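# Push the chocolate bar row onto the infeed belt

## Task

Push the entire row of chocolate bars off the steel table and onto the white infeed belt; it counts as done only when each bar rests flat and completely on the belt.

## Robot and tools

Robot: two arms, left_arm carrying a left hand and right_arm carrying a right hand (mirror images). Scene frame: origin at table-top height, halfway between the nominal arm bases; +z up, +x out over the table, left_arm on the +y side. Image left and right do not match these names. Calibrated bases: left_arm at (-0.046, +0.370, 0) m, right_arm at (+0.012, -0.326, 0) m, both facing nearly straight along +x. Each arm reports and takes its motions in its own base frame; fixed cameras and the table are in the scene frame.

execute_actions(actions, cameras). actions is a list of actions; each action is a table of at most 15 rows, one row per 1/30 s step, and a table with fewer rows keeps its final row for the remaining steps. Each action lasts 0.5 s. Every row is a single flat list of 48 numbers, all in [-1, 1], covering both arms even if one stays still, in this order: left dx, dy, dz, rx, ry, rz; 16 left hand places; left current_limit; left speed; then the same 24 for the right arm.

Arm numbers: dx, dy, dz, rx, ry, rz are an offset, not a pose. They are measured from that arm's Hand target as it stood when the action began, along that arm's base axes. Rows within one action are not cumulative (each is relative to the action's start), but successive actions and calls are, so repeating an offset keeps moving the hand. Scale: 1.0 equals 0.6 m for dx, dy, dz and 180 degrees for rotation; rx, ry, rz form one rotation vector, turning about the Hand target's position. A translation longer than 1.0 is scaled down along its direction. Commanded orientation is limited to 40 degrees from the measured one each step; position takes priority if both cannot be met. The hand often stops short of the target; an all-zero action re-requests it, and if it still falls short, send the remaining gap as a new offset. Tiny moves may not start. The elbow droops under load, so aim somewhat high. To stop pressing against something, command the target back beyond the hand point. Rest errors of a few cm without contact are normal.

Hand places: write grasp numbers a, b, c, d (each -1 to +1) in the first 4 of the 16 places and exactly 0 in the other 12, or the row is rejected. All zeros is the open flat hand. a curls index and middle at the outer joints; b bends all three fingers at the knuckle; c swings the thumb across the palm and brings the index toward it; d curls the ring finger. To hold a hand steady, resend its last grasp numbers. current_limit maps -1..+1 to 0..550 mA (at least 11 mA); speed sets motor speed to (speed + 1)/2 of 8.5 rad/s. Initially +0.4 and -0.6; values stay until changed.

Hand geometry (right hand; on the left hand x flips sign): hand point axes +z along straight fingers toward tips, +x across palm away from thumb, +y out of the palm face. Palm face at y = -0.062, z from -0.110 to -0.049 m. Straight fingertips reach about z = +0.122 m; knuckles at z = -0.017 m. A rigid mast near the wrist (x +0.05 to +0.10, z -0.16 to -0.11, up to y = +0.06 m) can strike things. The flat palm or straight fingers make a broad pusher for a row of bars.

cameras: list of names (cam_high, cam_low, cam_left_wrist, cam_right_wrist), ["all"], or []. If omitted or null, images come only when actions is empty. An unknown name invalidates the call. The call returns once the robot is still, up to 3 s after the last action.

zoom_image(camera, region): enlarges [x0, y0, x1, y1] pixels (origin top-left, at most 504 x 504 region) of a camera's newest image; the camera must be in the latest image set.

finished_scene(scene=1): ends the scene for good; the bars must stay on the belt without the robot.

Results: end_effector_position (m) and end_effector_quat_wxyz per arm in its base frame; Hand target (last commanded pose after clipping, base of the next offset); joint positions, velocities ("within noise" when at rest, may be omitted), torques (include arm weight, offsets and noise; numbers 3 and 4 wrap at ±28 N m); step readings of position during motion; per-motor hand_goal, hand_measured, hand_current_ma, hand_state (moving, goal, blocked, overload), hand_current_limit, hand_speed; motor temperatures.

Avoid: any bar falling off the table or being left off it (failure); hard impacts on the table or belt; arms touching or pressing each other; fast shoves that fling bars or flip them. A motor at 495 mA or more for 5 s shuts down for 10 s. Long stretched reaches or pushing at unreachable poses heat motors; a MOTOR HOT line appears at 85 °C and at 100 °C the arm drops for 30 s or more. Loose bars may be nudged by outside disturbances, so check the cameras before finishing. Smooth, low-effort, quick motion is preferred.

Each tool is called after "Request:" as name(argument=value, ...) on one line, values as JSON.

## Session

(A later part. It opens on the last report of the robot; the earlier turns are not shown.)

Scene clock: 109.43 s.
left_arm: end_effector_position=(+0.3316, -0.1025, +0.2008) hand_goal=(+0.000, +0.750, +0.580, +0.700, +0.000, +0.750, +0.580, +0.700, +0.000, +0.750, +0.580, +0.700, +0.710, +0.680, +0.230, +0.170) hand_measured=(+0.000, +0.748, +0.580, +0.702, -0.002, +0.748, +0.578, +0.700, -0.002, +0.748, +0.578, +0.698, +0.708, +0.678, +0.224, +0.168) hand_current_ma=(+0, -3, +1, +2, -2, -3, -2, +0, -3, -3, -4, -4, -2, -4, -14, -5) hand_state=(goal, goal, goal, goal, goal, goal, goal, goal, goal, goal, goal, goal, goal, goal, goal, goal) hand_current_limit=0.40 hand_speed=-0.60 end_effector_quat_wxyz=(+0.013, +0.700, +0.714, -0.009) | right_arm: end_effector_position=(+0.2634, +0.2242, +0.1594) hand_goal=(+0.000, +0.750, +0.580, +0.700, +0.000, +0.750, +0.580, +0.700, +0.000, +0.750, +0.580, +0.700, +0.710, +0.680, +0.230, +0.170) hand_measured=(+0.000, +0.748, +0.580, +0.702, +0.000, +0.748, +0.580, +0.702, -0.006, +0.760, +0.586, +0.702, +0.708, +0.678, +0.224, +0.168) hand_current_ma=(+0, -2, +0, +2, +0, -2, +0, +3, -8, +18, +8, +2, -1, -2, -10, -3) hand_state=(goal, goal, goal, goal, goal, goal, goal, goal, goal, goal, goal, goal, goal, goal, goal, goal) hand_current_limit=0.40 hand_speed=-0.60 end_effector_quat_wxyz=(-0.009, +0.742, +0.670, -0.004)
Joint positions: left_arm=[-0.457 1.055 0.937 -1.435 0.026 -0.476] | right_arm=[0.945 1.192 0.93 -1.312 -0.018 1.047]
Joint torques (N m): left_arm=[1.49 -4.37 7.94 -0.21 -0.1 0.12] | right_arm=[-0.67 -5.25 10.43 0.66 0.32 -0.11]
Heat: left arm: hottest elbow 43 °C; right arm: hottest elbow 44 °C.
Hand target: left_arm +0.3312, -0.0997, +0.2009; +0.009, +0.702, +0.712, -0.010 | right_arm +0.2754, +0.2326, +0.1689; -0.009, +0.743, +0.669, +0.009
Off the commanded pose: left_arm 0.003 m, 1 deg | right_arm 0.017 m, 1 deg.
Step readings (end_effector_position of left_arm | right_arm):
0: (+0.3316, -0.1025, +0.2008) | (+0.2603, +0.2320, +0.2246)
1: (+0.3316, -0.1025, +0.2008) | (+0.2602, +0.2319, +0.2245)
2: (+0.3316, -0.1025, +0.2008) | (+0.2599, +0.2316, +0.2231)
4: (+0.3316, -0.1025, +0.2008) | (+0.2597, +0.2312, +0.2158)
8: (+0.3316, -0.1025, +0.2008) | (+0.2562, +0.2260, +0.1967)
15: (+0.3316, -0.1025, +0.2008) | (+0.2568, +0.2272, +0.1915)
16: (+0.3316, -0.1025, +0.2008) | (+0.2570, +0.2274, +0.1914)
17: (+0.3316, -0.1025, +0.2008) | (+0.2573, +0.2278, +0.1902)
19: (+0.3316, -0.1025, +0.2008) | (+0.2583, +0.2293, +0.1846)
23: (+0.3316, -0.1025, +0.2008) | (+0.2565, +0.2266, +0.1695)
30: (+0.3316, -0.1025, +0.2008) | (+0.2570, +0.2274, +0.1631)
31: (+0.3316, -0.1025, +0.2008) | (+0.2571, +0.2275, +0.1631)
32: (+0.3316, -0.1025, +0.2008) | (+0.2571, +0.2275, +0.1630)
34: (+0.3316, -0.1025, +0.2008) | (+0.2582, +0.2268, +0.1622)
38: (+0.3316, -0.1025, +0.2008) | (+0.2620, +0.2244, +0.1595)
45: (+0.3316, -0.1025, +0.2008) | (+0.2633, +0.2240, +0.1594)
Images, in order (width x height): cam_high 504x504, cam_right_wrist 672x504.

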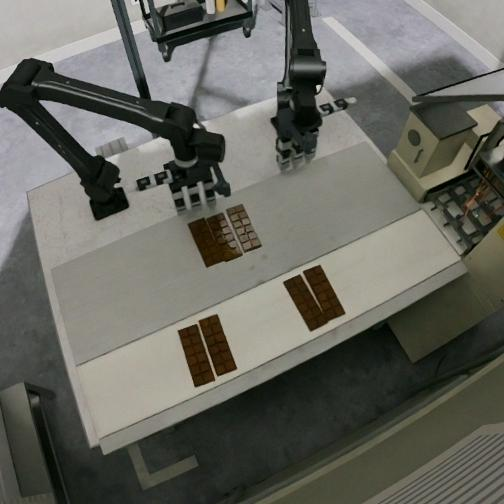

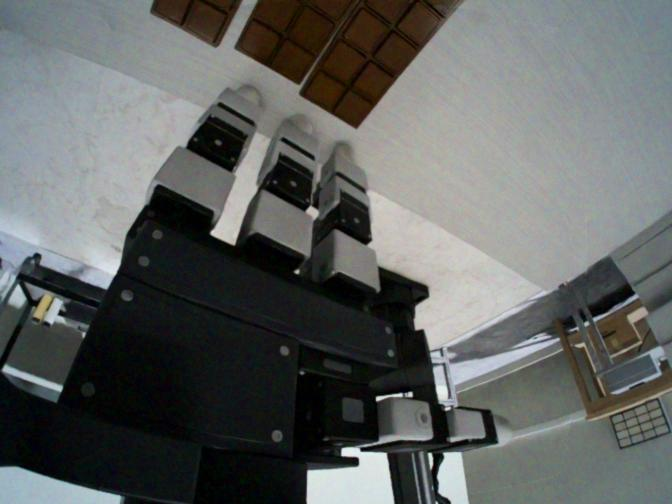

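Request:
execute_actions(actions=[[[0,0,0,0,0,0,0,0,0,0,0,0,0,0,0,0,0,0,0,0,0,0,0.4,-0.6,0.01,0.022,0.012,0,0,0,0,0,0,0,0,0,0,0,0,0,0,0,0,0,0,0,0.4,-0.6]],[[0,0,0,0,0,0,0,0,0,0,0,0,0,0,0,0,0,0,0,0,0,0,0.4,-0.6,0.03,0,0.008,0,0,0,0,0,0,0,0,0,0,0,0,0,0,0,0,0,0,0,0.4,-0.6]]], cameras=["cam_high","cam_right_wrist"])

Request:
zoom_image(camera="cam_right_wrist", region=[200, 40, 400, 190])

Scene clock: 112.20 s.
left_arm: end_effector_position=(+0.3316, -0.1025, +0.2008) hand_goal=(+0.000, +0.750, +0.580, +0.700, +0.000, +0.750, +0.580, +0.700, +0.000, +0.750, +0.580, +0.700, +0.710, +0.680, +0.230, +0.170) hand_measured=(+0.000, +0.748, +0.580, +0.702, -0.002, +0.748, +0.578, +0.700, -0.002, +0.748, +0.578, +0.698, +0.708, +0.678, +0.224, +0.168) hand_current_ma=(+0, -3, +1, +2, -2, -3, -2, +0, -3, -3, -4, -4, -2, -4, -14, -5) hand_state=(goal, goal, goal, goal, goal, goal, goal, goal, goal, goal, goal, goal, goal, goal, goal, goal) hand_current_limit=0.40 hand_speed=-0.60 end_effector_quat_wxyz=(+0.013, +0.700, +0.714, -0.009) | right_arm: end_effector_position=(+0.2853, +0.2336, +0.1617) hand_goal=(+0.000, +0.750, +0.580, +0.700, +0.000, +0.750, +0.580, +0.700, +0.000, +0.750, +0.580, +0.700, +0.710, +0.680, +0.230, +0.170) hand_measured=(+0.000, +0.748, +0.580, +0.702, +0.000, +0.752, +0.582, +0.702, +0.002, +0.752, +0.582, +0.702, +0.708, +0.678, +0.224, +0.168) hand_current_ma=(+0, -2, +0, +2, +0, +3, +2, +3, +2, +2, +2, +3, -1, -2, -10, -3) hand_state=(goal, goal, goal, goal, goal, goal, goal, goal, goal, goal, goal, goal, goal, goal, goal, goal) hand_current_limit=0.40 hand_speed=-0.60 end_effector_quat_wxyz=(-0.006, +0.743, +0.669, -0.011)
Joint positions: left_arm=[-0.457 1.055 0.937 -1.435 0.026 -0.476] | right_arm=[0.91 1.259 0.992 -1.323 -0.016 1.015]
Joint torques (N m): left_arm=[1.49 -4.37 7.94 -0.21 -0.1 0.12] | right_arm=[-0.56 -6.77 12.03 0.16 0.19 -0.12]
Heat: left arm: hottest elbow 43 °C; right arm: hottest elbow 44 °C.
Hand target: left_arm +0.3312, -0.0997, +0.2009; +0.009, +0.702, +0.712, -0.010 | right_arm +0.2994, +0.2457, +0.1809; -0.009, +0.743, +0.669, +0.009
Off the commanded pose: left_arm 0.003 m, 1 deg | right_arm 0.027 m, 2 deg.
Step readings (end_effector_position of left_arm | right_arm):
0: (+0.3316, -0.1025, +0.2008) | (+0.2634, +0.2242, +0.1594)
1: (+0.3316, -0.1025, +0.2008) | (+0.2634, +0.2242, +0.1594)
2: (+0.3316, -0.1025, +0.2008) | (+0.2637, +0.2247, +0.1597)
4: (+0.3316, -0.1025, +0.2008) | (+0.2651, +0.2266, +0.1596)
8: (+0.3316, -0.1025, +0.2008) | (+0.2681, +0.2305, +0.1599)
15: (+0.3316, -0.1025, +0.2008) | (+0.2686, +0.2312, +0.1599)
16: (+0.3316, -0.1025, +0.2008) | (+0.2686, +0.2313, +0.1600)
17: (+0.3316, -0.1025, +0.2008) | (+0.2690, +0.2314, +0.1603)
19: (+0.3316, -0.1025, +0.2008) | (+0.2724, +0.2323, +0.1608)
23: (+0.3316, -0.1025, +0.2008) | (+0.2823, +0.2330, +0.1615)
30: (+0.3316, -0.1025, +0.2008) | (+0.2851, +0.2335, +0.1617)
Images, in order (width x height): cam_high 504x504, cam_right_wrist 672x504.

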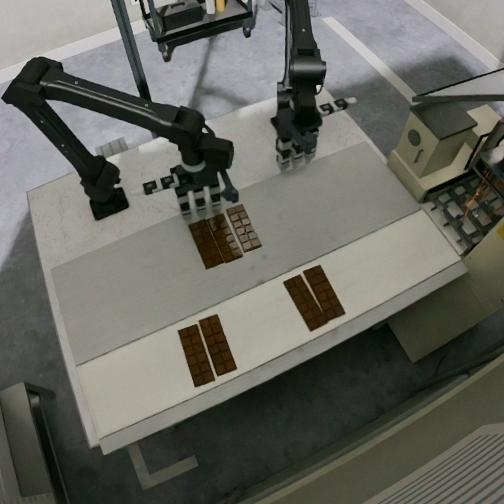

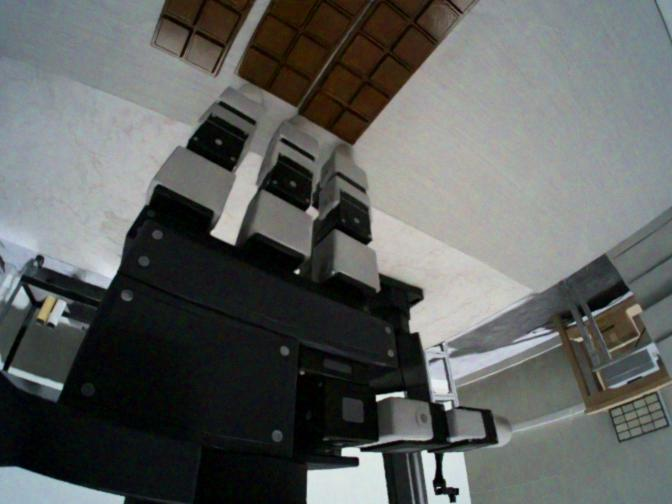

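Scaled by 2.520 from the camera's 672x504 image, which has a finer 960x720 frame.

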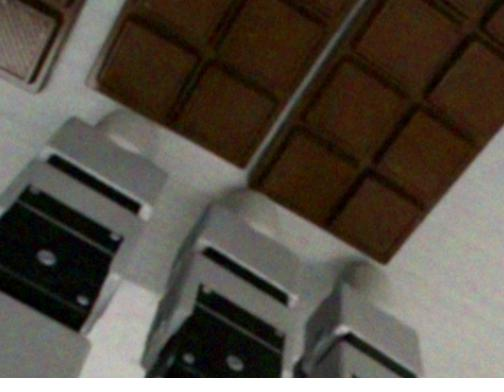

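Request:
execute_actions(actions=[[[0,0,0,0,0,0,0,0,0,0,0,0,0,0,0,0,0,0,0,0,0,0,0.4,-0.6,0.035,0.006,0.002,0,0,0,0,0,0,0,0,0,0,0,0,0,0,0,0,0,0,0,0.4,-0.6]],[[0,0,0,0,0,0,0,0,0,0,0,0,0,0,0,0,0,0,0,0,0,0,0.4,-0.6,0.035,0,0,0,0,0,0,0,0,0,0,0,0,0,0,0,0,0,0,0,0,0,0.4,-0.6]],[[0,0,0,0,0,0,0,0,0,0,0,0,0,0,0,0,0,0,0,0,0,0,0.4,-0.6,0.035,0,0,0,0,0,0,0,0,0,0,0,0,0,0,0,0,0,0,0,0,0,0.4,-0.6]]], cameras=["cam_high","cam_right_wrist"])

Request:
zoom_image(camera="cam_right_wrist", region=[200, 40, 400, 190])

Request:
zoom_image(camera="cam_high", region=[150, 170, 330, 350])

Scene clock: 114.80 s.
left_arm: end_effector_position=(+0.3316, -0.1025, +0.2008) hand_goal=(+0.000, +0.750, +0.580, +0.700, +0.000, +0.750, +0.580, +0.700, +0.000, +0.750, +0.580, +0.700, +0.710, +0.680, +0.230, +0.170) hand_measured=(+0.000, +0.748, +0.580, +0.702, -0.002, +0.748, +0.578, +0.700, -0.002, +0.748, +0.578, +0.698, +0.708, +0.678, +0.224, +0.168) hand_current_ma=(+0, -3, +1, +2, -2, -3, -2, +0, -3, -3, -4, -4, -2, -4, -14, -5) hand_state=(goal, goal, goal, goal, goal, goal, goal, goal, goal, goal, goal, goal, goal, goal, goal, goal) hand_current_limit=0.40 hand_speed=-0.60 end_effector_quat_wxyz=(+0.013, +0.700, +0.714, -0.009) | right_arm: end_effector_position=(+0.3458, +0.2386, +0.1638) hand_goal=(+0.000, +0.750, +0.580, +0.700, +0.000, +0.750, +0.580, +0.700, +0.000, +0.750, +0.580, +0.700, +0.710, +0.680, +0.230, +0.170) hand_measured=(+0.002, +0.754, +0.582, +0.702, +0.000, +0.752, +0.582, +0.702, +0.002, +0.752, +0.582, +0.702, +0.708, +0.678, +0.224, +0.168) hand_current_ma=(+1, +6, +3, +2, +0, +1, +3, +3, +2, +3, +3, +3, -1, -2, -10, -3) hand_state=(goal, goal, goal, goal, goal, goal, goal, goal, goal, goal, goal, goal, goal, goal, goal, goal) hand_current_limit=0.40 hand_speed=-0.60 end_effector_quat_wxyz=(-0.009, +0.744, +0.668, -0.012)
Joint positions: left_arm=[-0.457 1.055 0.937 -1.435 0.026 -0.476] | right_arm=[0.79 1.375 1.106 -1.323 -0.019 0.897]
Joint torques (N m): left_arm=[1.49 -4.31 7.94 -0.21 -0.1 0.12] | right_arm=[-0.38 -8.53 11.89 0.31 0.24 -0.13]
Heat: left arm: hottest elbow 42 °C; right arm: hottest elbow 44 °C.
Hand target: left_arm +0.3312, -0.0997, +0.2009; +0.009, +0.702, +0.712, -0.010 | right_arm +0.3624, +0.2493, +0.1820; -0.009, +0.743, +0.669, +0.009
Off the commanded pose: left_arm 0.003 m, 1 deg | right_arm 0.027 m, 2 deg.
Step readings (end_effector_position of left_arm | right_arm):
0: (+0.3316, -0.1025, +0.2008) | (+0.2853, +0.2337, +0.1617)
1: (+0.3316, -0.1025, +0.2008) | (+0.2855, +0.2337, +0.1618)
2: (+0.3316, -0.1025, +0.2008) | (+0.2866, +0.2336, +0.1620)
4: (+0.3316, -0.1025, +0.2008) | (+0.2905, +0.2349, +0.1624)
8: (+0.3316, -0.1025, +0.2008) | (+0.3015, +0.2365, +0.1630)
15: (+0.3316, -0.1025, +0.2008) | (+0.3051, +0.2375, +0.1631)
16: (+0.3316, -0.1025, +0.2008) | (+0.3053, +0.2376, +0.1631)
17: (+0.3316, -0.1025, +0.2008) | (+0.3064, +0.2372, +0.1631)
19: (+0.3316, -0.1025, +0.2008) | (+0.3104, +0.2379, +0.1633)
23: (+0.3316, -0.1025, +0.2008) | (+0.3215, +0.2373, +0.1634)
30: (+0.3316, -0.1025, +0.2008) | (+0.3254, +0.2379, +0.1635)
31: (+0.3316, -0.1025, +0.2008) | (+0.3255, +0.2379, +0.1635)
32: (+0.3316, -0.1025, +0.2008) | (+0.3267, +0.2376, +0.1637)
34: (+0.3316, -0.1025, +0.2008) | (+0.3306, +0.2383, +0.1636)
38: (+0.3316, -0.1025, +0.2008) | (+0.3417, +0.2383, +0.1637)
45: (+0.3316, -0.1025, +0.2008) | (+0.3456, +0.2386, +0.1639)
Images, in order (width x height): cam_high 504x504, cam_right_wrist 672x504.

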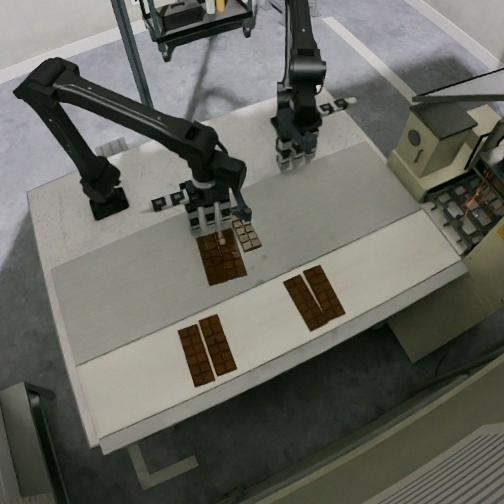

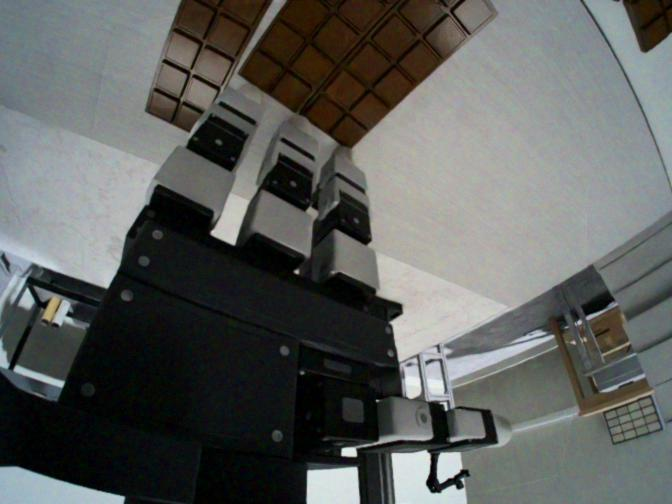

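Scaled by 2.520 from the camera's 672x504 image, which has a finer 960x720 frame.

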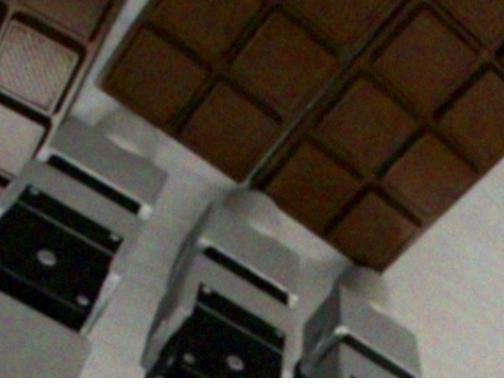

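Scaled by 2.800 from the camera's 504x504 image, which has a finer 720x720 frame.

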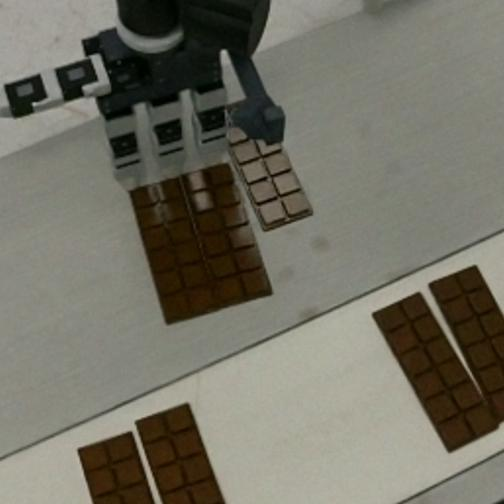

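Request:
execute_actions(actions=[[[-0.0167,-0.055,0,0,0,0,0,0,0,0,0,0,0,0,0,0,0,0,0,0,0,0,0.4,-0.6,0.037,0.009,0,0,0,0.0167,0,0,0,0,0,0,0,0,0,0,0,0,0,0,0,0,0.4,-0.6]],[[-0.0167,-0.055,0,0,0,0,0,0,0,0,0,0,0,0,0,0,0,0,0,0,0,0,0.4,-0.6,0.037,0.009,0,0,0,0.0167,0,0,0,0,0,0,0,0,0,0,0,0,0,0,0,0,0.4,-0.6]],[[-0.0167,-0.055,0,0,0,0,0,0,0,0,0,0,0,0,0,0,0,0,0,0,0,0,0.4,-0.6,0.037,0.009,0,0,0,0.0167,0,0,0,0,0,0,0,0,0,0,0,0,0,0,0,0,0.4,-0.6]]], cameras=["cam_high","cam_right_wrist"])

Request:
zoom_image(camera="cam_right_wrist", region=[200, 40, 400, 190])

Request:
zoom_image(camera="cam_high", region=[150, 170, 330, 350])

Scene clock: 118.57 s.
left_arm: end_effector_position=(+0.2884, -0.1857, +0.1827) hand_goal=(+0.000, +0.750, +0.580, +0.700, +0.000, +0.750, +0.580, +0.700, +0.000, +0.750, +0.580, +0.700, +0.710, +0.680, +0.230, +0.170) hand_measured=(+0.000, +0.748, +0.580, +0.702, -0.002, +0.748, +0.578, +0.700, -0.002, +0.748, +0.578, +0.698, +0.708, +0.678, +0.224, +0.168) hand_current_ma=(+0, -3, +1, +2, -1, -4, -2, +0, -2, -3, -4, -4, -2, -4, -14, -5) hand_state=(goal, goal, goal, goal, goal, goal, goal, goal, goal, goal, goal, goal, goal, goal, goal, goal) hand_current_limit=0.40 hand_speed=-0.60 end_effector_quat_wxyz=(-0.015, +0.706, +0.708, -0.012) | right_arm: end_effector_position=(+0.4116, +0.2562, +0.1658) hand_goal=(+0.000, +0.750, +0.580, +0.700, +0.000, +0.750, +0.580, +0.700, +0.000, +0.750, +0.580, +0.700, +0.710, +0.680, +0.230, +0.170) hand_measured=(+0.006, +0.764, +0.590, +0.704, +0.000, +0.750, +0.582, +0.702, +0.000, +0.750, +0.582, +0.702, +0.708, +0.678, +0.224, +0.168) hand_current_ma=(+8, +27, +14, +4, +0, +0, +2, +3, +0, +1, +2, +2, -1, -2, -10, -3) hand_state=(goal, goal, goal, goal, goal, goal, goal, goal, goal, goal, goal, goal, goal, goal, goal, goal) hand_current_limit=0.40 hand_speed=-0.60 end_effector_quat_wxyz=(-0.011, +0.690, +0.724, -0.010)
Joint positions: left_arm=[-0.782 1.134 0.952 -1.419 0.024 -0.783] | right_arm=[0.694 1.499 1.241 -1.336 -0.02 0.646]
Joint torques (N m): left_arm=[0.5 -4.48 11.3 0.39 -0.18 -0.22] | right_arm=[-0.62 -10.34 11.9 0.32 0.11 -0.18]
Heat: left arm: hottest elbow 42 °C; right arm: hottest elbow 44 °C.
Hand target: left_arm +0.3012, -0.1988, +0.2010; +0.009, +0.702, +0.712, -0.010 | right_arm +0.4289, +0.2656, +0.1821; -0.010, +0.688, +0.726, +0.009
Off the commanded pose: left_arm 0.026 m, 3 deg | right_arm 0.026 m, 2 deg.
Step readings (end_effector_position of left_arm | right_arm):
0: (+0.3316, -0.1025, +0.2008) | (+0.3459, +0.2386, +0.1638)
1: (+0.3316, -0.1025, +0.2008) | (+0.3461, +0.2387, +0.1640)
2: (+0.3313, -0.1032, +0.2008) | (+0.3471, +0.2388, +0.1641)
4: (+0.3290, -0.1084, +0.2008) | (+0.3513, +0.2407, +0.1643)
8: (+0.3205, -0.1272, +0.1999) | (+0.3628, +0.2429, +0.1642)
15: (+0.3179, -0.1308, +0.1977) | (+0.3676, +0.2443, +0.1646)
16: (+0.3178, -0.1307, +0.1976) | (+0.3679, +0.2445, +0.1647)
17: (+0.3168, -0.1320, +0.1972) | (+0.3688, +0.2445, +0.1647)
19: (+0.3135, -0.1373, +0.1960) | (+0.3728, +0.2461, +0.1646)
23: (+0.3031, -0.1559, +0.1905) | (+0.3843, +0.2482, +0.1648)
30: (+0.3009, -0.1581, +0.1878) | (+0.3896, +0.2499, +0.1651)
31: (+0.3008, -0.1578, +0.1878) | (+0.3898, +0.2502, +0.1652)
32: (+0.2999, -0.1589, +0.1875) | (+0.3908, +0.2500, +0.1653)
34: (+0.2972, -0.1641, +0.1864) | (+0.3946, +0.2515, +0.1652)
38: (+0.2888, -0.1830, +0.1825) | (+0.4063, +0.2540, +0.1655)
45: (+0.2881, -0.1865, +0.1820) | (+0.4116, +0.2558, +0.1659)
Images, in order (width x height): cam_high 504x504, cam_right_wrist 672x504.

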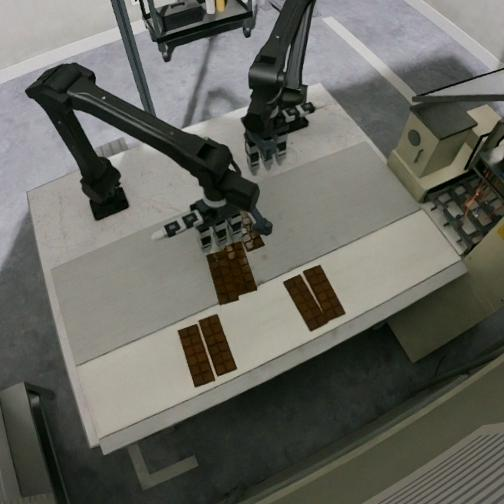

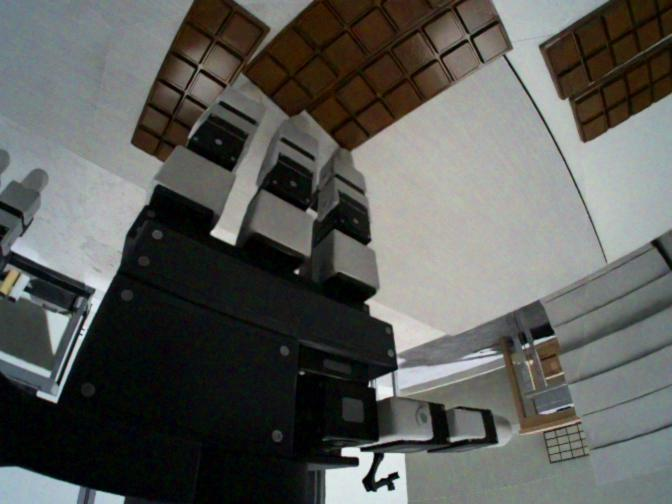

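Scaled by 2.520 from the camera's 672x504 image, which has a finer 960x720 frame.

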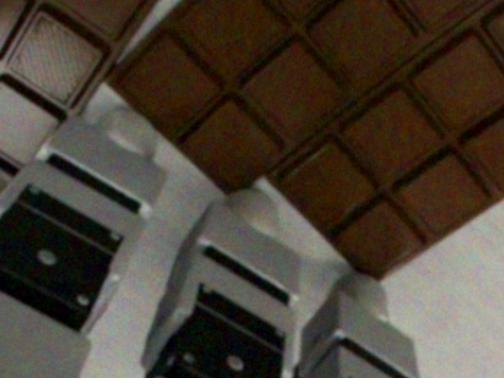

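Scaled by 2.800 from the camera's 504x504 image, which has a finer 720x720 frame.

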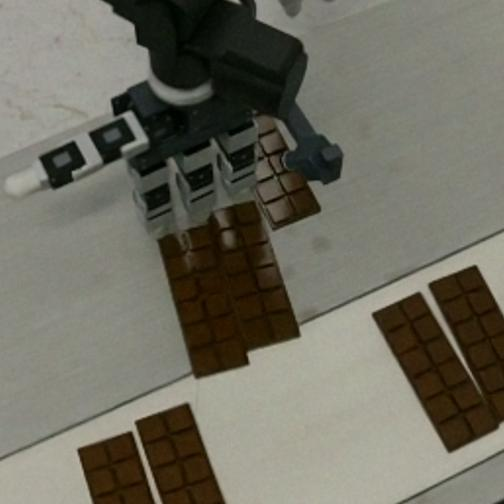

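Request:
execute_actions(actions=[[[0,0,0,0,0,0,0,0,0,0,0,0,0,0,0,0,0,0,0,0,0,0,0.4,-0.6,-0.069,-0.005,0,0,0,0,0,0,0,0,0,0,0,0,0,0,0,0,0,0,0,0,0.4,-0.6]],[[0,0,0,0,0,0,0,0,0,0,0,0,0,0,0,0,0,0,0,0,0,0,0.4,-0.6,0,-0.024,0,0,0,-0.0944,0,0,0,0,0,0,0,0,0,0,0,0,0,0,0,0,0.4,-0.6]],[[0,0,0,0,0,0,0,0,0,0,0,0,0,0,0,0,0,0,0,0,0,0,0.4,-0.6,0.03,-0.003,0,0,0,0,0,0,0,0,0,0,0,0,0,0,0,0,0,0,0,0,0.4,-0.6]]], cameras=["cam_high","cam_right_wrist"])

Request:
zoom_image(camera="cam_right_wrist", region=[200, 40, 400, 190])

Request:
zoom_image(camera="cam_high", region=[150, 170, 330, 350])

Scene clock: 123.77 s.
left_arm: end_effector_position=(+0.2884, -0.1856, +0.1828) hand_goal=(+0.000, +0.750, +0.580, +0.700, +0.000, +0.750, +0.580, +0.700, +0.000, +0.750, +0.580, +0.700, +0.710, +0.680, +0.230, +0.170) hand_measured=(+0.000, +0.748, +0.580, +0.702, -0.002, +0.748, +0.578, +0.700, -0.002, +0.748, +0.578, +0.698, +0.708, +0.678, +0.224, +0.168) hand_current_ma=(+0, -3, +1, +2, -1, -4, -2, +0, -2, -3, -4, -4, -2, -4, -14, -5) hand_state=(goal, goal, goal, goal, goal, goal, goal, goal, goal, goal, goal, goal, goal, goal, goal, goal) hand_current_limit=0.40 hand_speed=-0.60 end_effector_quat_wxyz=(-0.015, +0.706, +0.708, -0.012) | right_arm: end_effector_position=(+0.3879, +0.2373, +0.1641) hand_goal=(+0.000, +0.750, +0.580, +0.700, +0.000, +0.750, +0.580, +0.700, +0.000, +0.750, +0.580, +0.700, +0.710, +0.680, +0.230, +0.170) hand_measured=(+0.002, +0.750, +0.582, +0.702, +0.000, +0.750, +0.582, +0.702, +0.002, +0.750, +0.582, +0.702, +0.708, +0.678, +0.224, +0.168) hand_current_ma=(+2, +0, +2, +3, +0, +0, +2, +3, +3, +1, +2, +2, -1, -2, -10, -3) hand_state=(goal, goal, goal, goal, goal, goal, goal, goal, goal, goal, goal, goal, goal, goal, goal, goal) hand_current_limit=0.40 hand_speed=-0.60 end_effector_quat_wxyz=(-0.008, +0.784, +0.620, -0.015)
Joint positions: left_arm=[-0.782 1.134 0.952 -1.419 0.023 -0.785] | right_arm=[0.725 1.482 1.218 -1.336 -0.018 0.957]
Joint torques (N m): left_arm=[0.5 -4.42 11.32 0.39 -0.19 -0.19] | right_arm=[-0.56 -10.23 11.66 0.55 0.23 0.01]
Heat: left arm: hottest elbow 43 °C; right arm: hottest elbow 45 °C.
Hand target: left_arm +0.3012, -0.1988, +0.2010; +0.009, +0.702, +0.712, -0.010 | right_arm +0.4056, +0.2463, +0.1821; -0.009, +0.788, +0.616, +0.010
Off the commanded pose: left_arm 0.026 m, 3 deg | right_arm 0.027 m, 3 deg.
Step readings (end_effector_position of left_arm | right_arm):
0: (+0.2884, -0.1857, +0.1827) | (+0.4116, +0.2563, +0.1658)
1: (+0.2884, -0.1857, +0.1827) | (+0.4116, +0.2563, +0.1658)
2: (+0.2884, -0.1857, +0.1827) | (+0.4116, +0.2563, +0.1659)
4: (+0.2884, -0.1857, +0.1827) | (+0.4088, +0.2578, +0.1669)
8: (+0.2884, -0.1856, +0.1828) | (+0.3971, +0.2580, +0.1702)
15: (+0.2884, -0.1856, +0.1828) | (+0.3893, +0.2616, +0.1768)
16: (+0.2884, -0.1856, +0.1828) | (+0.3892, +0.2612, +0.1768)
17: (+0.2884, -0.1856, +0.1828) | (+0.3888, +0.2597, +0.1767)
19: (+0.2884, -0.1856, +0.1828) | (+0.3873, +0.2551, +0.1765)
23: (+0.2884, -0.1856, +0.1828) | (+0.3843, +0.2466, +0.1760)
30: (+0.2884, -0.1856, +0.1828) | (+0.3815, +0.2395, +0.1726)
31: (+0.2884, -0.1856, +0.1828) | (+0.3814, +0.2390, +0.1722)
32: (+0.2884, -0.1856, +0.1828) | (+0.3814, +0.2388, +0.1716)
34: (+0.2884, -0.1856, +0.1828) | (+0.3817, +0.2385, +0.1693)
38: (+0.2884, -0.1856, +0.1828) | (+0.3840, +0.2377, +0.1627)
45: (+0.2884, -0.1856, +0.1828) | (+0.3878, +0.2374, +0.1648)
Images, in order (width x height): cam_high 504x504, cam_right_wrist 672x504.

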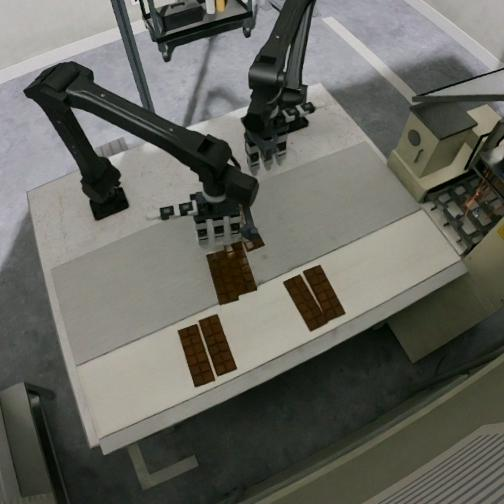

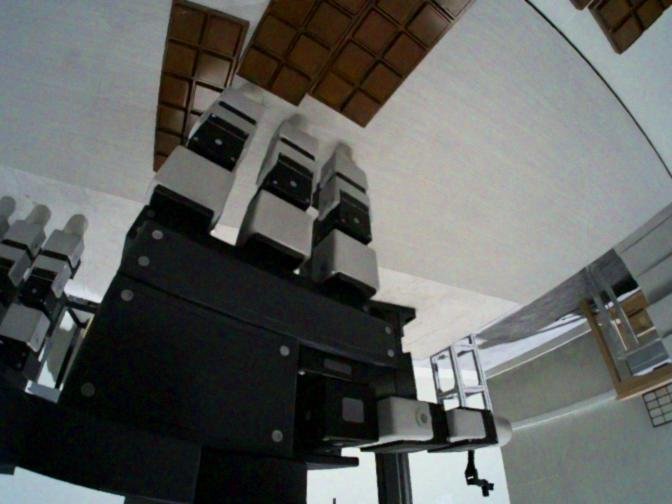

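Scaled by 2.520 from the camera's 672x504 image, which has a finer 960x720 frame.

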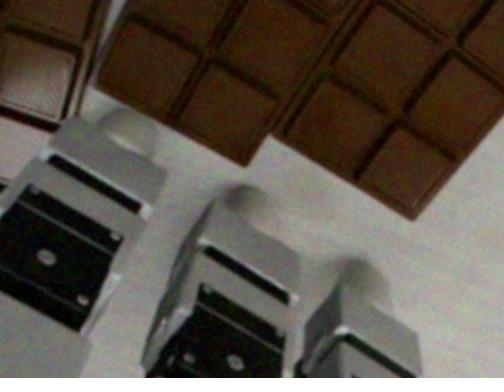

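Scaled by 2.800 from the camera's 504x504 image, which has a finer 720x720 frame.

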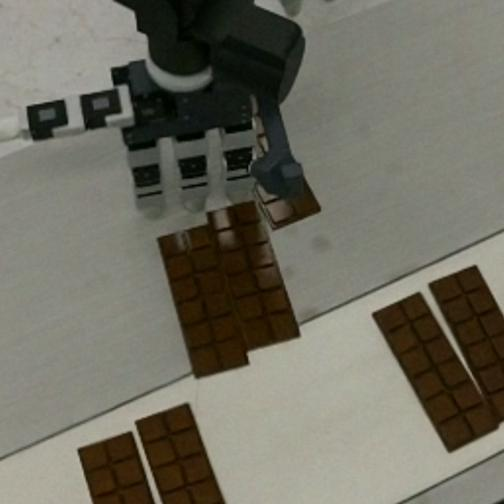

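Request:
execute_actions(actions=[[[0,0,0,0,0,0,0,0,0,0,0,0,0,0,0,0,0,0,0,0,0,0,0.4,-0.6,0.03,0.012,0,0,0,0,0,0,0,0,0,0,0,0,0,0,0,0,0,0,0,0,0.4,-0.6]],[[0,0,0,0,0,0,0,0,0,0,0,0,0,0,0,0,0,0,0,0,0,0,0.4,-0.6,0.035,-0.003,0,0,0,0,0,0,0,0,0,0,0,0,0,0,0,0,0,0,0,0,0.4,-0.6]]], cameras=["cam_high","cam_right_wrist"])

Request:
zoom_image(camera="cam_right_wrist", region=[200, 40, 400, 190])

Request:
zoom_image(camera="cam_high", region=[150, 170, 330, 350])

Scene clock: 126.47 s.
left_arm: end_effector_position=(+0.2884, -0.1856, +0.1828) hand_goal=(+0.000, +0.750, +0.580, +0.700, +0.000, +0.750, +0.580, +0.700, +0.000, +0.750, +0.580, +0.700, +0.710, +0.680, +0.230, +0.170) hand_measured=(+0.000, +0.748, +0.580, +0.702, -0.002, +0.748, +0.578, +0.700, -0.002, +0.748, +0.578, +0.698, +0.708, +0.678, +0.224, +0.168) hand_current_ma=(+0, -3, +1, +2, -1, -4, -2, +0, -2, -3, -4, -4, -2, -4, -14, -5) hand_state=(goal, goal, goal, goal, goal, goal, goal, goal, goal, goal, goal, goal, goal, goal, goal, goal) hand_current_limit=0.40 hand_speed=-0.60 end_effector_quat_wxyz=(-0.015, +0.706, +0.708, -0.012) | right_arm: end_effector_position=(+0.4276, +0.2442, +0.1649) hand_goal=(+0.000, +0.750, +0.580, +0.700, +0.000, +0.750, +0.580, +0.700, +0.000, +0.750, +0.580, +0.700, +0.710, +0.680, +0.230, +0.170) hand_measured=(+0.002, +0.758, +0.586, +0.702, +0.000, +0.750, +0.582, +0.702, +0.002, +0.752, +0.582, +0.702, +0.708, +0.678, +0.224, +0.168) hand_current_ma=(+2, +13, +7, +3, +0, +0, +2, +3, +2, +2, +3, +2, -1, -2, -10, -3) hand_state=(goal, goal, goal, goal, goal, goal, goal, goal, goal, goal, goal, goal, goal, goal, goal, goal) hand_current_limit=0.40 hand_speed=-0.60 end_effector_quat_wxyz=(-0.009, +0.788, +0.615, -0.009)
Joint positions: left_arm=[-0.782 1.134 0.952 -1.419 0.023 -0.785] | right_arm=[0.68 1.565 1.313 -1.336 -0.018 0.925]
Joint torques (N m): left_arm=[0.5 -4.48 11.32 0.39 -0.19 -0.2] | right_arm=[-0.44 -11.81 11.95 0.12 0.17 -0.14]
Heat: left arm: hottest elbow 44 °C; right arm: hottest elbow 45 °C.
Hand target: left_arm +0.3012, -0.1988, +0.2010; +0.009, +0.702, +0.712, -0.010 | right_arm +0.4445, +0.2518, +0.1822; -0.009, +0.788, +0.616, +0.010
Off the commanded pose: left_arm 0.026 m, 3 deg | right_arm 0.025 m, 2 deg.
Step readings (end_effector_position of left_arm | right_arm):
0: (+0.2884, -0.1856, +0.1828) | (+0.3879, +0.2373, +0.1641)
1: (+0.2884, -0.1856, +0.1828) | (+0.3880, +0.2374, +0.1641)
2: (+0.2884, -0.1856, +0.1828) | (+0.3887, +0.2374, +0.1641)
4: (+0.2884, -0.1856, +0.1828) | (+0.3930, +0.2385, +0.1646)
8: (+0.2884, -0.1856, +0.1828) | (+0.4022, +0.2438, +0.1646)
15: (+0.2884, -0.1856, +0.1828) | (+0.4053, +0.2449, +0.1647)
16: (+0.2884, -0.1856, +0.1828) | (+0.4055, +0.2449, +0.1648)
17: (+0.2884, -0.1856, +0.1828) | (+0.4063, +0.2452, +0.1649)
19: (+0.2884, -0.1856, +0.1828) | (+0.4108, +0.2458, +0.1652)
23: (+0.2884, -0.1856, +0.1828) | (+0.4230, +0.2446, +0.1655)
30: (+0.2884, -0.1856, +0.1828) | (+0.4274, +0.2440, +0.1656)
Images, in order (width x height): cam_high 504x504, cam_right_wrist 672x504.

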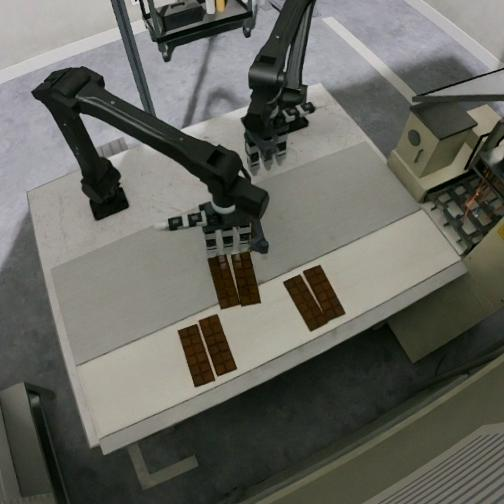

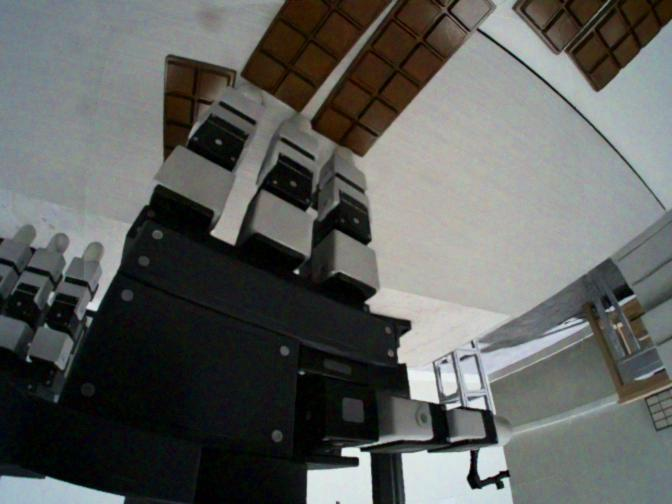

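Scaled by 2.520 from the camera's 672x504 image, which has a finer 960x720 frame.

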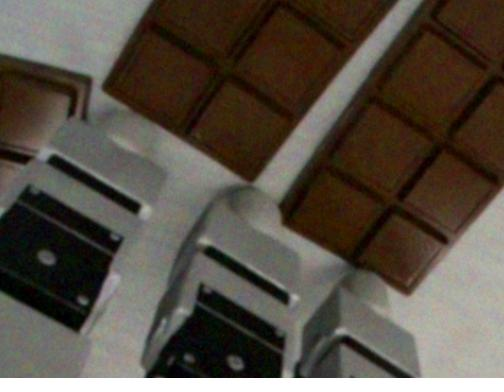

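Scaled by 2.800 from the camera's 504x504 image, which has a finer 720x720 frame.

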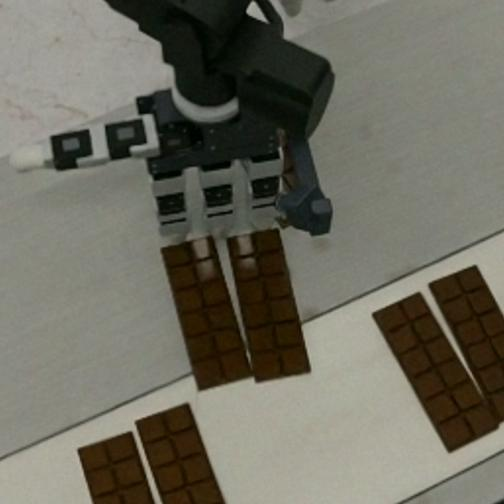

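Request:
execute_actions(actions=[[[0,0,0,0,0,0,0,0,0,0,0,0,0,0,0,0,0,0,0,0,0,0,0.4,-0.6,0.037,-0.004,0,0,0,0.012,0,0,0,0,0,0,0,0,0,0,0,0,0,0,0,0,0.4,-0.6]],[[0,0,0,0,0,0,0,0,0,0,0,0,0,0,0,0,0,0,0,0,0,0,0.4,-0.6,0.037,-0.004,0,0,0,0.012,0,0,0,0,0,0,0,0,0,0,0,0,0,0,0,0,0.4,-0.6]],[[0,0,0,0,0,0,0,0,0,0,0,0,0,0,0,0,0,0,0,0,0,0,0.4,-0.6,0.037,-0.004,0,0,0,0.012,0,0,0,0,0,0,0,0,0,0,0,0,0,0,0,0,0.4,-0.6]]], cameras=["cam_high","cam_right_wrist"])

Request:
zoom_image(camera="cam_right_wrist", region=[200, 40, 400, 190])

Request:
zoom_image(camera="cam_high", region=[150, 170, 330, 350])

Scene clock: 132.07 s.
left_arm: end_effector_position=(+0.2884, -0.1856, +0.1828) hand_goal=(+0.000, +0.750, +0.580, +0.700, +0.000, +0.750, +0.580, +0.700, +0.000, +0.750, +0.580, +0.700, +0.710, +0.680, +0.230, +0.170) hand_measured=(+0.000, +0.748, +0.580, +0.702, -0.002, +0.748, +0.578, +0.700, -0.002, +0.748, +0.578, +0.698, +0.708, +0.678, +0.224, +0.168) hand_current_ma=(+0, -3, +1, +2, -1, -4, -2, +0, -2, -3, -4, -4, -2, -4, -14, -5) hand_state=(goal, goal, goal, goal, goal, goal, goal, goal, goal, goal, goal, goal, goal, goal, goal, goal) hand_current_limit=0.40 hand_speed=-0.60 end_effector_quat_wxyz=(-0.015, +0.706, +0.708, -0.012) | right_arm: end_effector_position=(+0.4939, +0.2391, +0.1667) hand_goal=(+0.000, +0.750, +0.580, +0.700, +0.000, +0.750, +0.580, +0.700, +0.000, +0.750, +0.580, +0.700, +0.710, +0.680, +0.230, +0.170) hand_measured=(+0.004, +0.762, +0.586, +0.702, +0.000, +0.750, +0.582, +0.702, +0.002, +0.750, +0.582, +0.702, +0.708, +0.678, +0.224, +0.168) hand_current_ma=(+4, +19, +9, +3, +0, +1, +2, +3, +1, +1, +2, +2, -1, -2, -10, -3) hand_state=(goal, goal, goal, goal, goal, goal, goal, goal, goal, goal, goal, goal, goal, goal, goal, goal) hand_current_limit=0.40 hand_speed=-0.60 end_effector_quat_wxyz=(-0.012, +0.753, +0.658, -0.007)
Joint positions: left_arm=[-0.782 1.134 0.952 -1.419 0.023 -0.785] | right_arm=[0.578 1.669 1.447 -1.367 -0.021 0.712]
Joint torques (N m): left_arm=[0.5 -4.48 11.32 0.39 -0.19 -0.2] | right_arm=[-0.62 -13.04 11.93 0.25 0.16 -0.15]
Heat: left arm: hottest elbow 45 °C; right arm: hottest elbow 45 °C.
Hand target: left_arm +0.3012, -0.1988, +0.2010; +0.009, +0.702, +0.712, -0.010 | right_arm +0.5112, +0.2446, +0.1821; -0.009, +0.752, +0.660, +0.010
Off the commanded pose: left_arm 0.026 m, 3 deg | right_arm 0.024 m, 2 deg.
Step readings (end_effector_position of left_arm | right_arm):
0: (+0.2884, -0.1856, +0.1828) | (+0.4276, +0.2442, +0.1649)
1: (+0.2884, -0.1856, +0.1828) | (+0.4278, +0.2442, +0.1649)
2: (+0.2884, -0.1856, +0.1828) | (+0.4286, +0.2441, +0.1649)
4: (+0.2884, -0.1856, +0.1828) | (+0.4326, +0.2447, +0.1650)
8: (+0.2884, -0.1856, +0.1828) | (+0.4440, +0.2430, +0.1654)
15: (+0.2884, -0.1856, +0.1828) | (+0.4496, +0.2422, +0.1656)
16: (+0.2884, -0.1856, +0.1828) | (+0.4499, +0.2423, +0.1657)
17: (+0.2884, -0.1856, +0.1828) | (+0.4509, +0.2418, +0.1656)
19: (+0.2884, -0.1856, +0.1828) | (+0.4550, +0.2425, +0.1656)
23: (+0.2884, -0.1856, +0.1828) | (+0.4656, +0.2420, +0.1659)
30: (+0.2884, -0.1856, +0.1828) | (+0.4714, +0.2404, +0.1661)
31: (+0.2884, -0.1856, +0.1828) | (+0.4715, +0.2403, +0.1661)
32: (+0.2884, -0.1856, +0.1828) | (+0.4726, +0.2399, +0.1662)
34: (+0.2884, -0.1856, +0.1828) | (+0.4765, +0.2411, +0.1661)
38: (+0.2884, -0.1856, +0.1828) | (+0.4877, +0.2401, +0.1666)
45: (+0.2884, -0.1856, +0.1828) | (+0.4935, +0.2388, +0.1667)
Images, in order (width x height): cam_high 504x504, cam_right_wrist 672x504.

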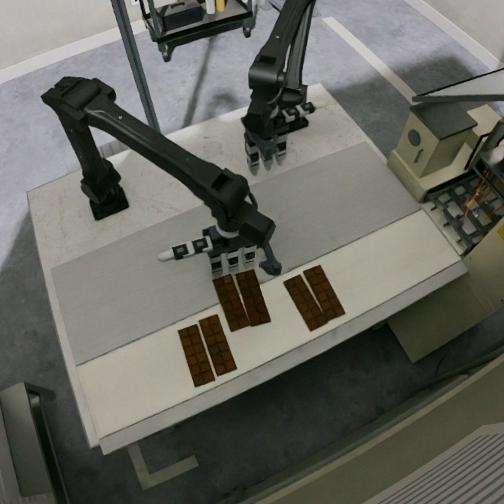

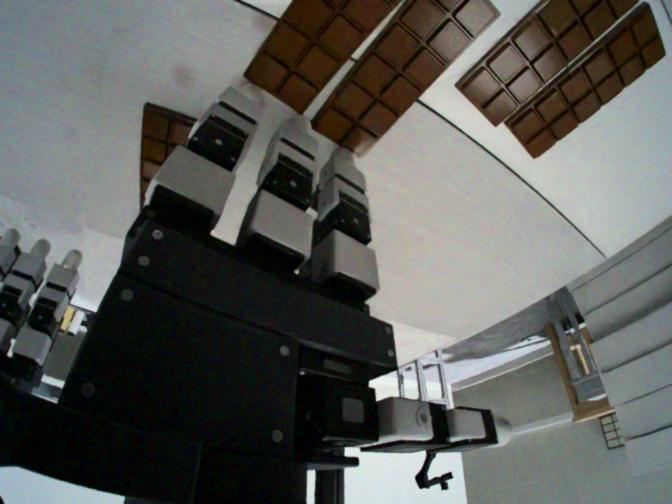

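Scaled by 2.520 from the camera's 672x504 image, which has a finer 960x720 frame.

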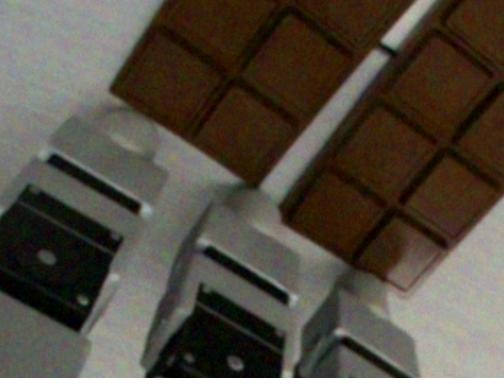

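Scaled by 2.800 from the camera's 504x504 image, which has a finer 720x720 frame.

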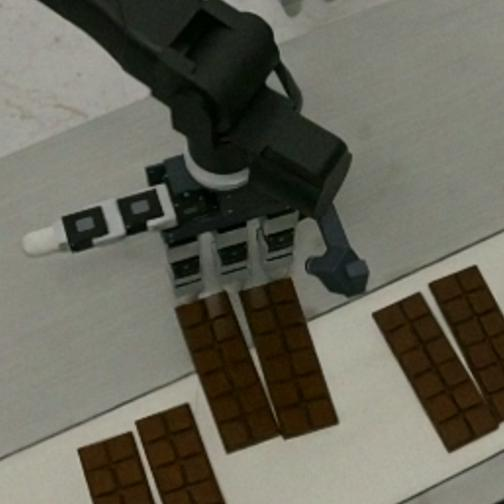

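Request:
execute_actions(actions=[[[0,-0.06,0,0,0,0,0,0,0,0,0,0,0,0,0,0,0,0,0,0,0,0,0.4,-0.6,0.037,-0.004,0,0,0,0.012,0,0,0,0,0,0,0,0,0,0,0,0,0,0,0,0,0.4,-0.6]],[[0,-0.06,0,0,0,0,0,0,0,0,0,0,0,0,0,0,0,0,0,0,0,0,0.4,-0.6,0.037,-0.004,0,0,0,0.012,0,0,0,0,0,0,0,0,0,0,0,0,0,0,0,0,0.4,-0.6]]], cameras=["cam_high","cam_left_wrist","cam_right_wrist"])

Request:
zoom_image(camera="cam_right_wrist", region=[200, 40, 400, 190])

Request:
zoom_image(camera="cam_high", region=[150, 170, 330, 350])

Scene clock: 134.47 s.
left_arm: end_effector_position=(+0.2908, -0.2568, +0.1840) hand_goal=(+0.000, +0.750, +0.580, +0.700, +0.000, +0.750, +0.580, +0.700, +0.000, +0.750, +0.580, +0.700, +0.710, +0.680, +0.230, +0.170) hand_measured=(+0.000, +0.748, +0.580, +0.702, -0.002, +0.748, +0.578, +0.700, -0.002, +0.748, +0.578, +0.698, +0.708, +0.678, +0.224, +0.168) hand_current_ma=(+0, -3, +1, +2, -1, -4, -2, +0, -2, -3, -4, -4, -2, -4, -14, -5) hand_state=(goal, goal, goal, goal, goal, goal, goal, goal, goal, goal, goal, goal, goal, goal, goal, goal) hand_current_limit=0.40 hand_speed=-0.60 end_effector_quat_wxyz=(-0.013, +0.707, +0.707, -0.009) | right_arm: end_effector_position=(+0.5384, +0.2358, +0.1680) hand_goal=(+0.000, +0.750, +0.580, +0.700, +0.000, +0.750, +0.580, +0.700, +0.000, +0.750, +0.580, +0.700, +0.710, +0.680, +0.230, +0.170) hand_measured=(+0.002, +0.762, +0.588, +0.702, +0.000, +0.750, +0.582, +0.702, +0.002, +0.750, +0.582, +0.702, +0.708, +0.678, +0.224, +0.168) hand_current_ma=(+2, +22, +11, +3, +0, +0, +2, +3, +1, +1, +2, +2, -1, -2, -10, -3) hand_state=(goal, goal, goal, goal, goal, goal, goal, goal, goal, goal, goal, goal, goal, goal, goal, goal) hand_current_limit=0.40 hand_speed=-0.60 end_effector_quat_wxyz=(-0.013, +0.728, +0.686, -0.006)
Joint positions: left_arm=[-0.924 1.282 1.074 -1.385 0.021 -0.925] | right_arm=[0.518 1.748 1.555 -1.396 -0.023 0.577]
Joint torques (N m): left_arm=[0.62 -6.36 11.25 0.21 -0.19 -0.24] | right_arm=[-0.44 -14.33 11.92 0.27 0.14 -0.2]
Heat: left arm: hottest elbow 45 °C; right arm: hottest elbow 45 °C.
Hand target: left_arm +0.3012, -0.2708, +0.2010; +0.009, +0.702, +0.712, -0.010 | right_arm +0.5556, +0.2398, +0.1820; -0.010, +0.726, +0.687, +0.009
Off the commanded pose: left_arm 0.024 m, 3 deg | right_arm 0.023 m, 2 deg.
Step readings (end_effector_position of left_arm | right_arm):
0: (+0.2884, -0.1856, +0.1828) | (+0.4939, +0.2391, +0.1667)
1: (+0.2885, -0.1856, +0.1828) | (+0.4940, +0.2390, +0.1667)
2: (+0.2882, -0.1870, +0.1832) | (+0.4951, +0.2384, +0.1670)
4: (+0.2889, -0.1939, +0.1844) | (+0.4991, +0.2395, +0.1667)
8: (+0.2898, -0.2163, +0.1849) | (+0.5100, +0.2387, +0.1671)
15: (+0.2897, -0.2217, +0.1826) | (+0.5158, +0.2369, +0.1675)
16: (+0.2897, -0.2218, +0.1830) | (+0.5160, +0.2372, +0.1676)
17: (+0.2895, -0.2229, +0.1831) | (+0.5171, +0.2366, +0.1676)
19: (+0.2906, -0.2297, +0.1850) | (+0.5211, +0.2378, +0.1678)
23: (+0.2917, -0.2509, +0.1863) | (+0.5324, +0.2372, +0.1680)
30: (+0.2907, -0.2570, +0.1835) | (+0.5383, +0.2354, +0.1682)
Images, in order (width x height): cam_high 504x504, cam_left_wrist 672x504, cam_right_wrist 672x504.

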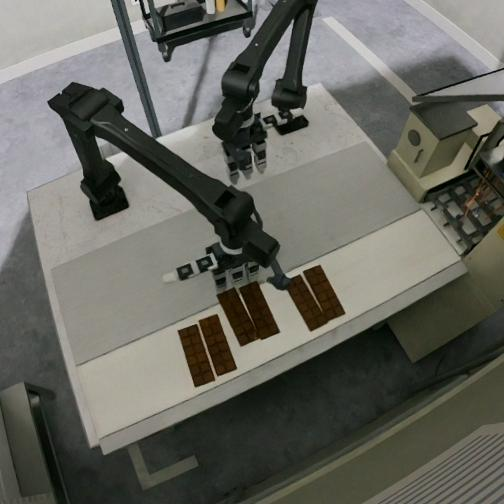

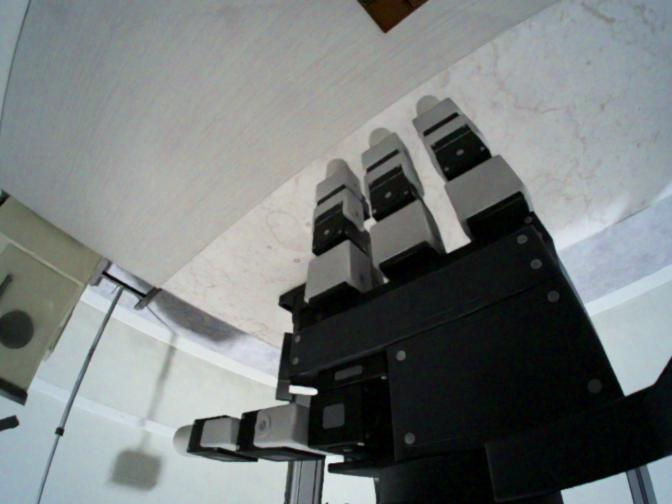

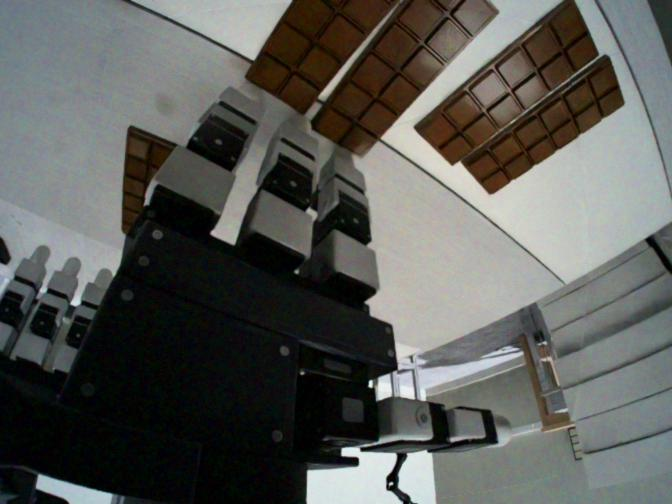

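Scaled by 2.520 from the camera's 672x504 image, which has a finer 960x720 frame.

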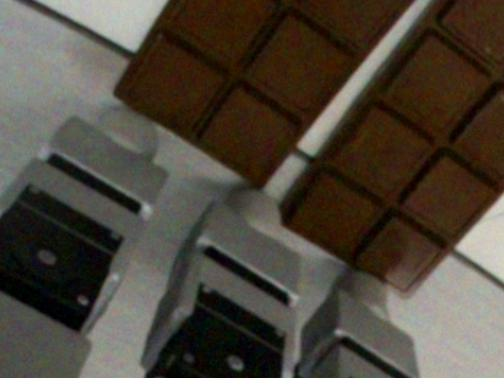

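Scaled by 2.800 from the camera's 504x504 image, which has a finer 720x720 frame.

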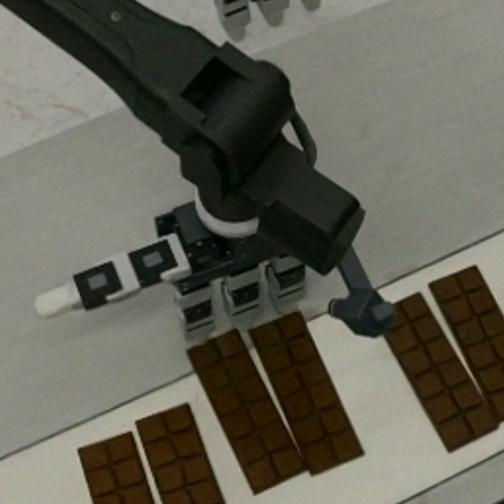

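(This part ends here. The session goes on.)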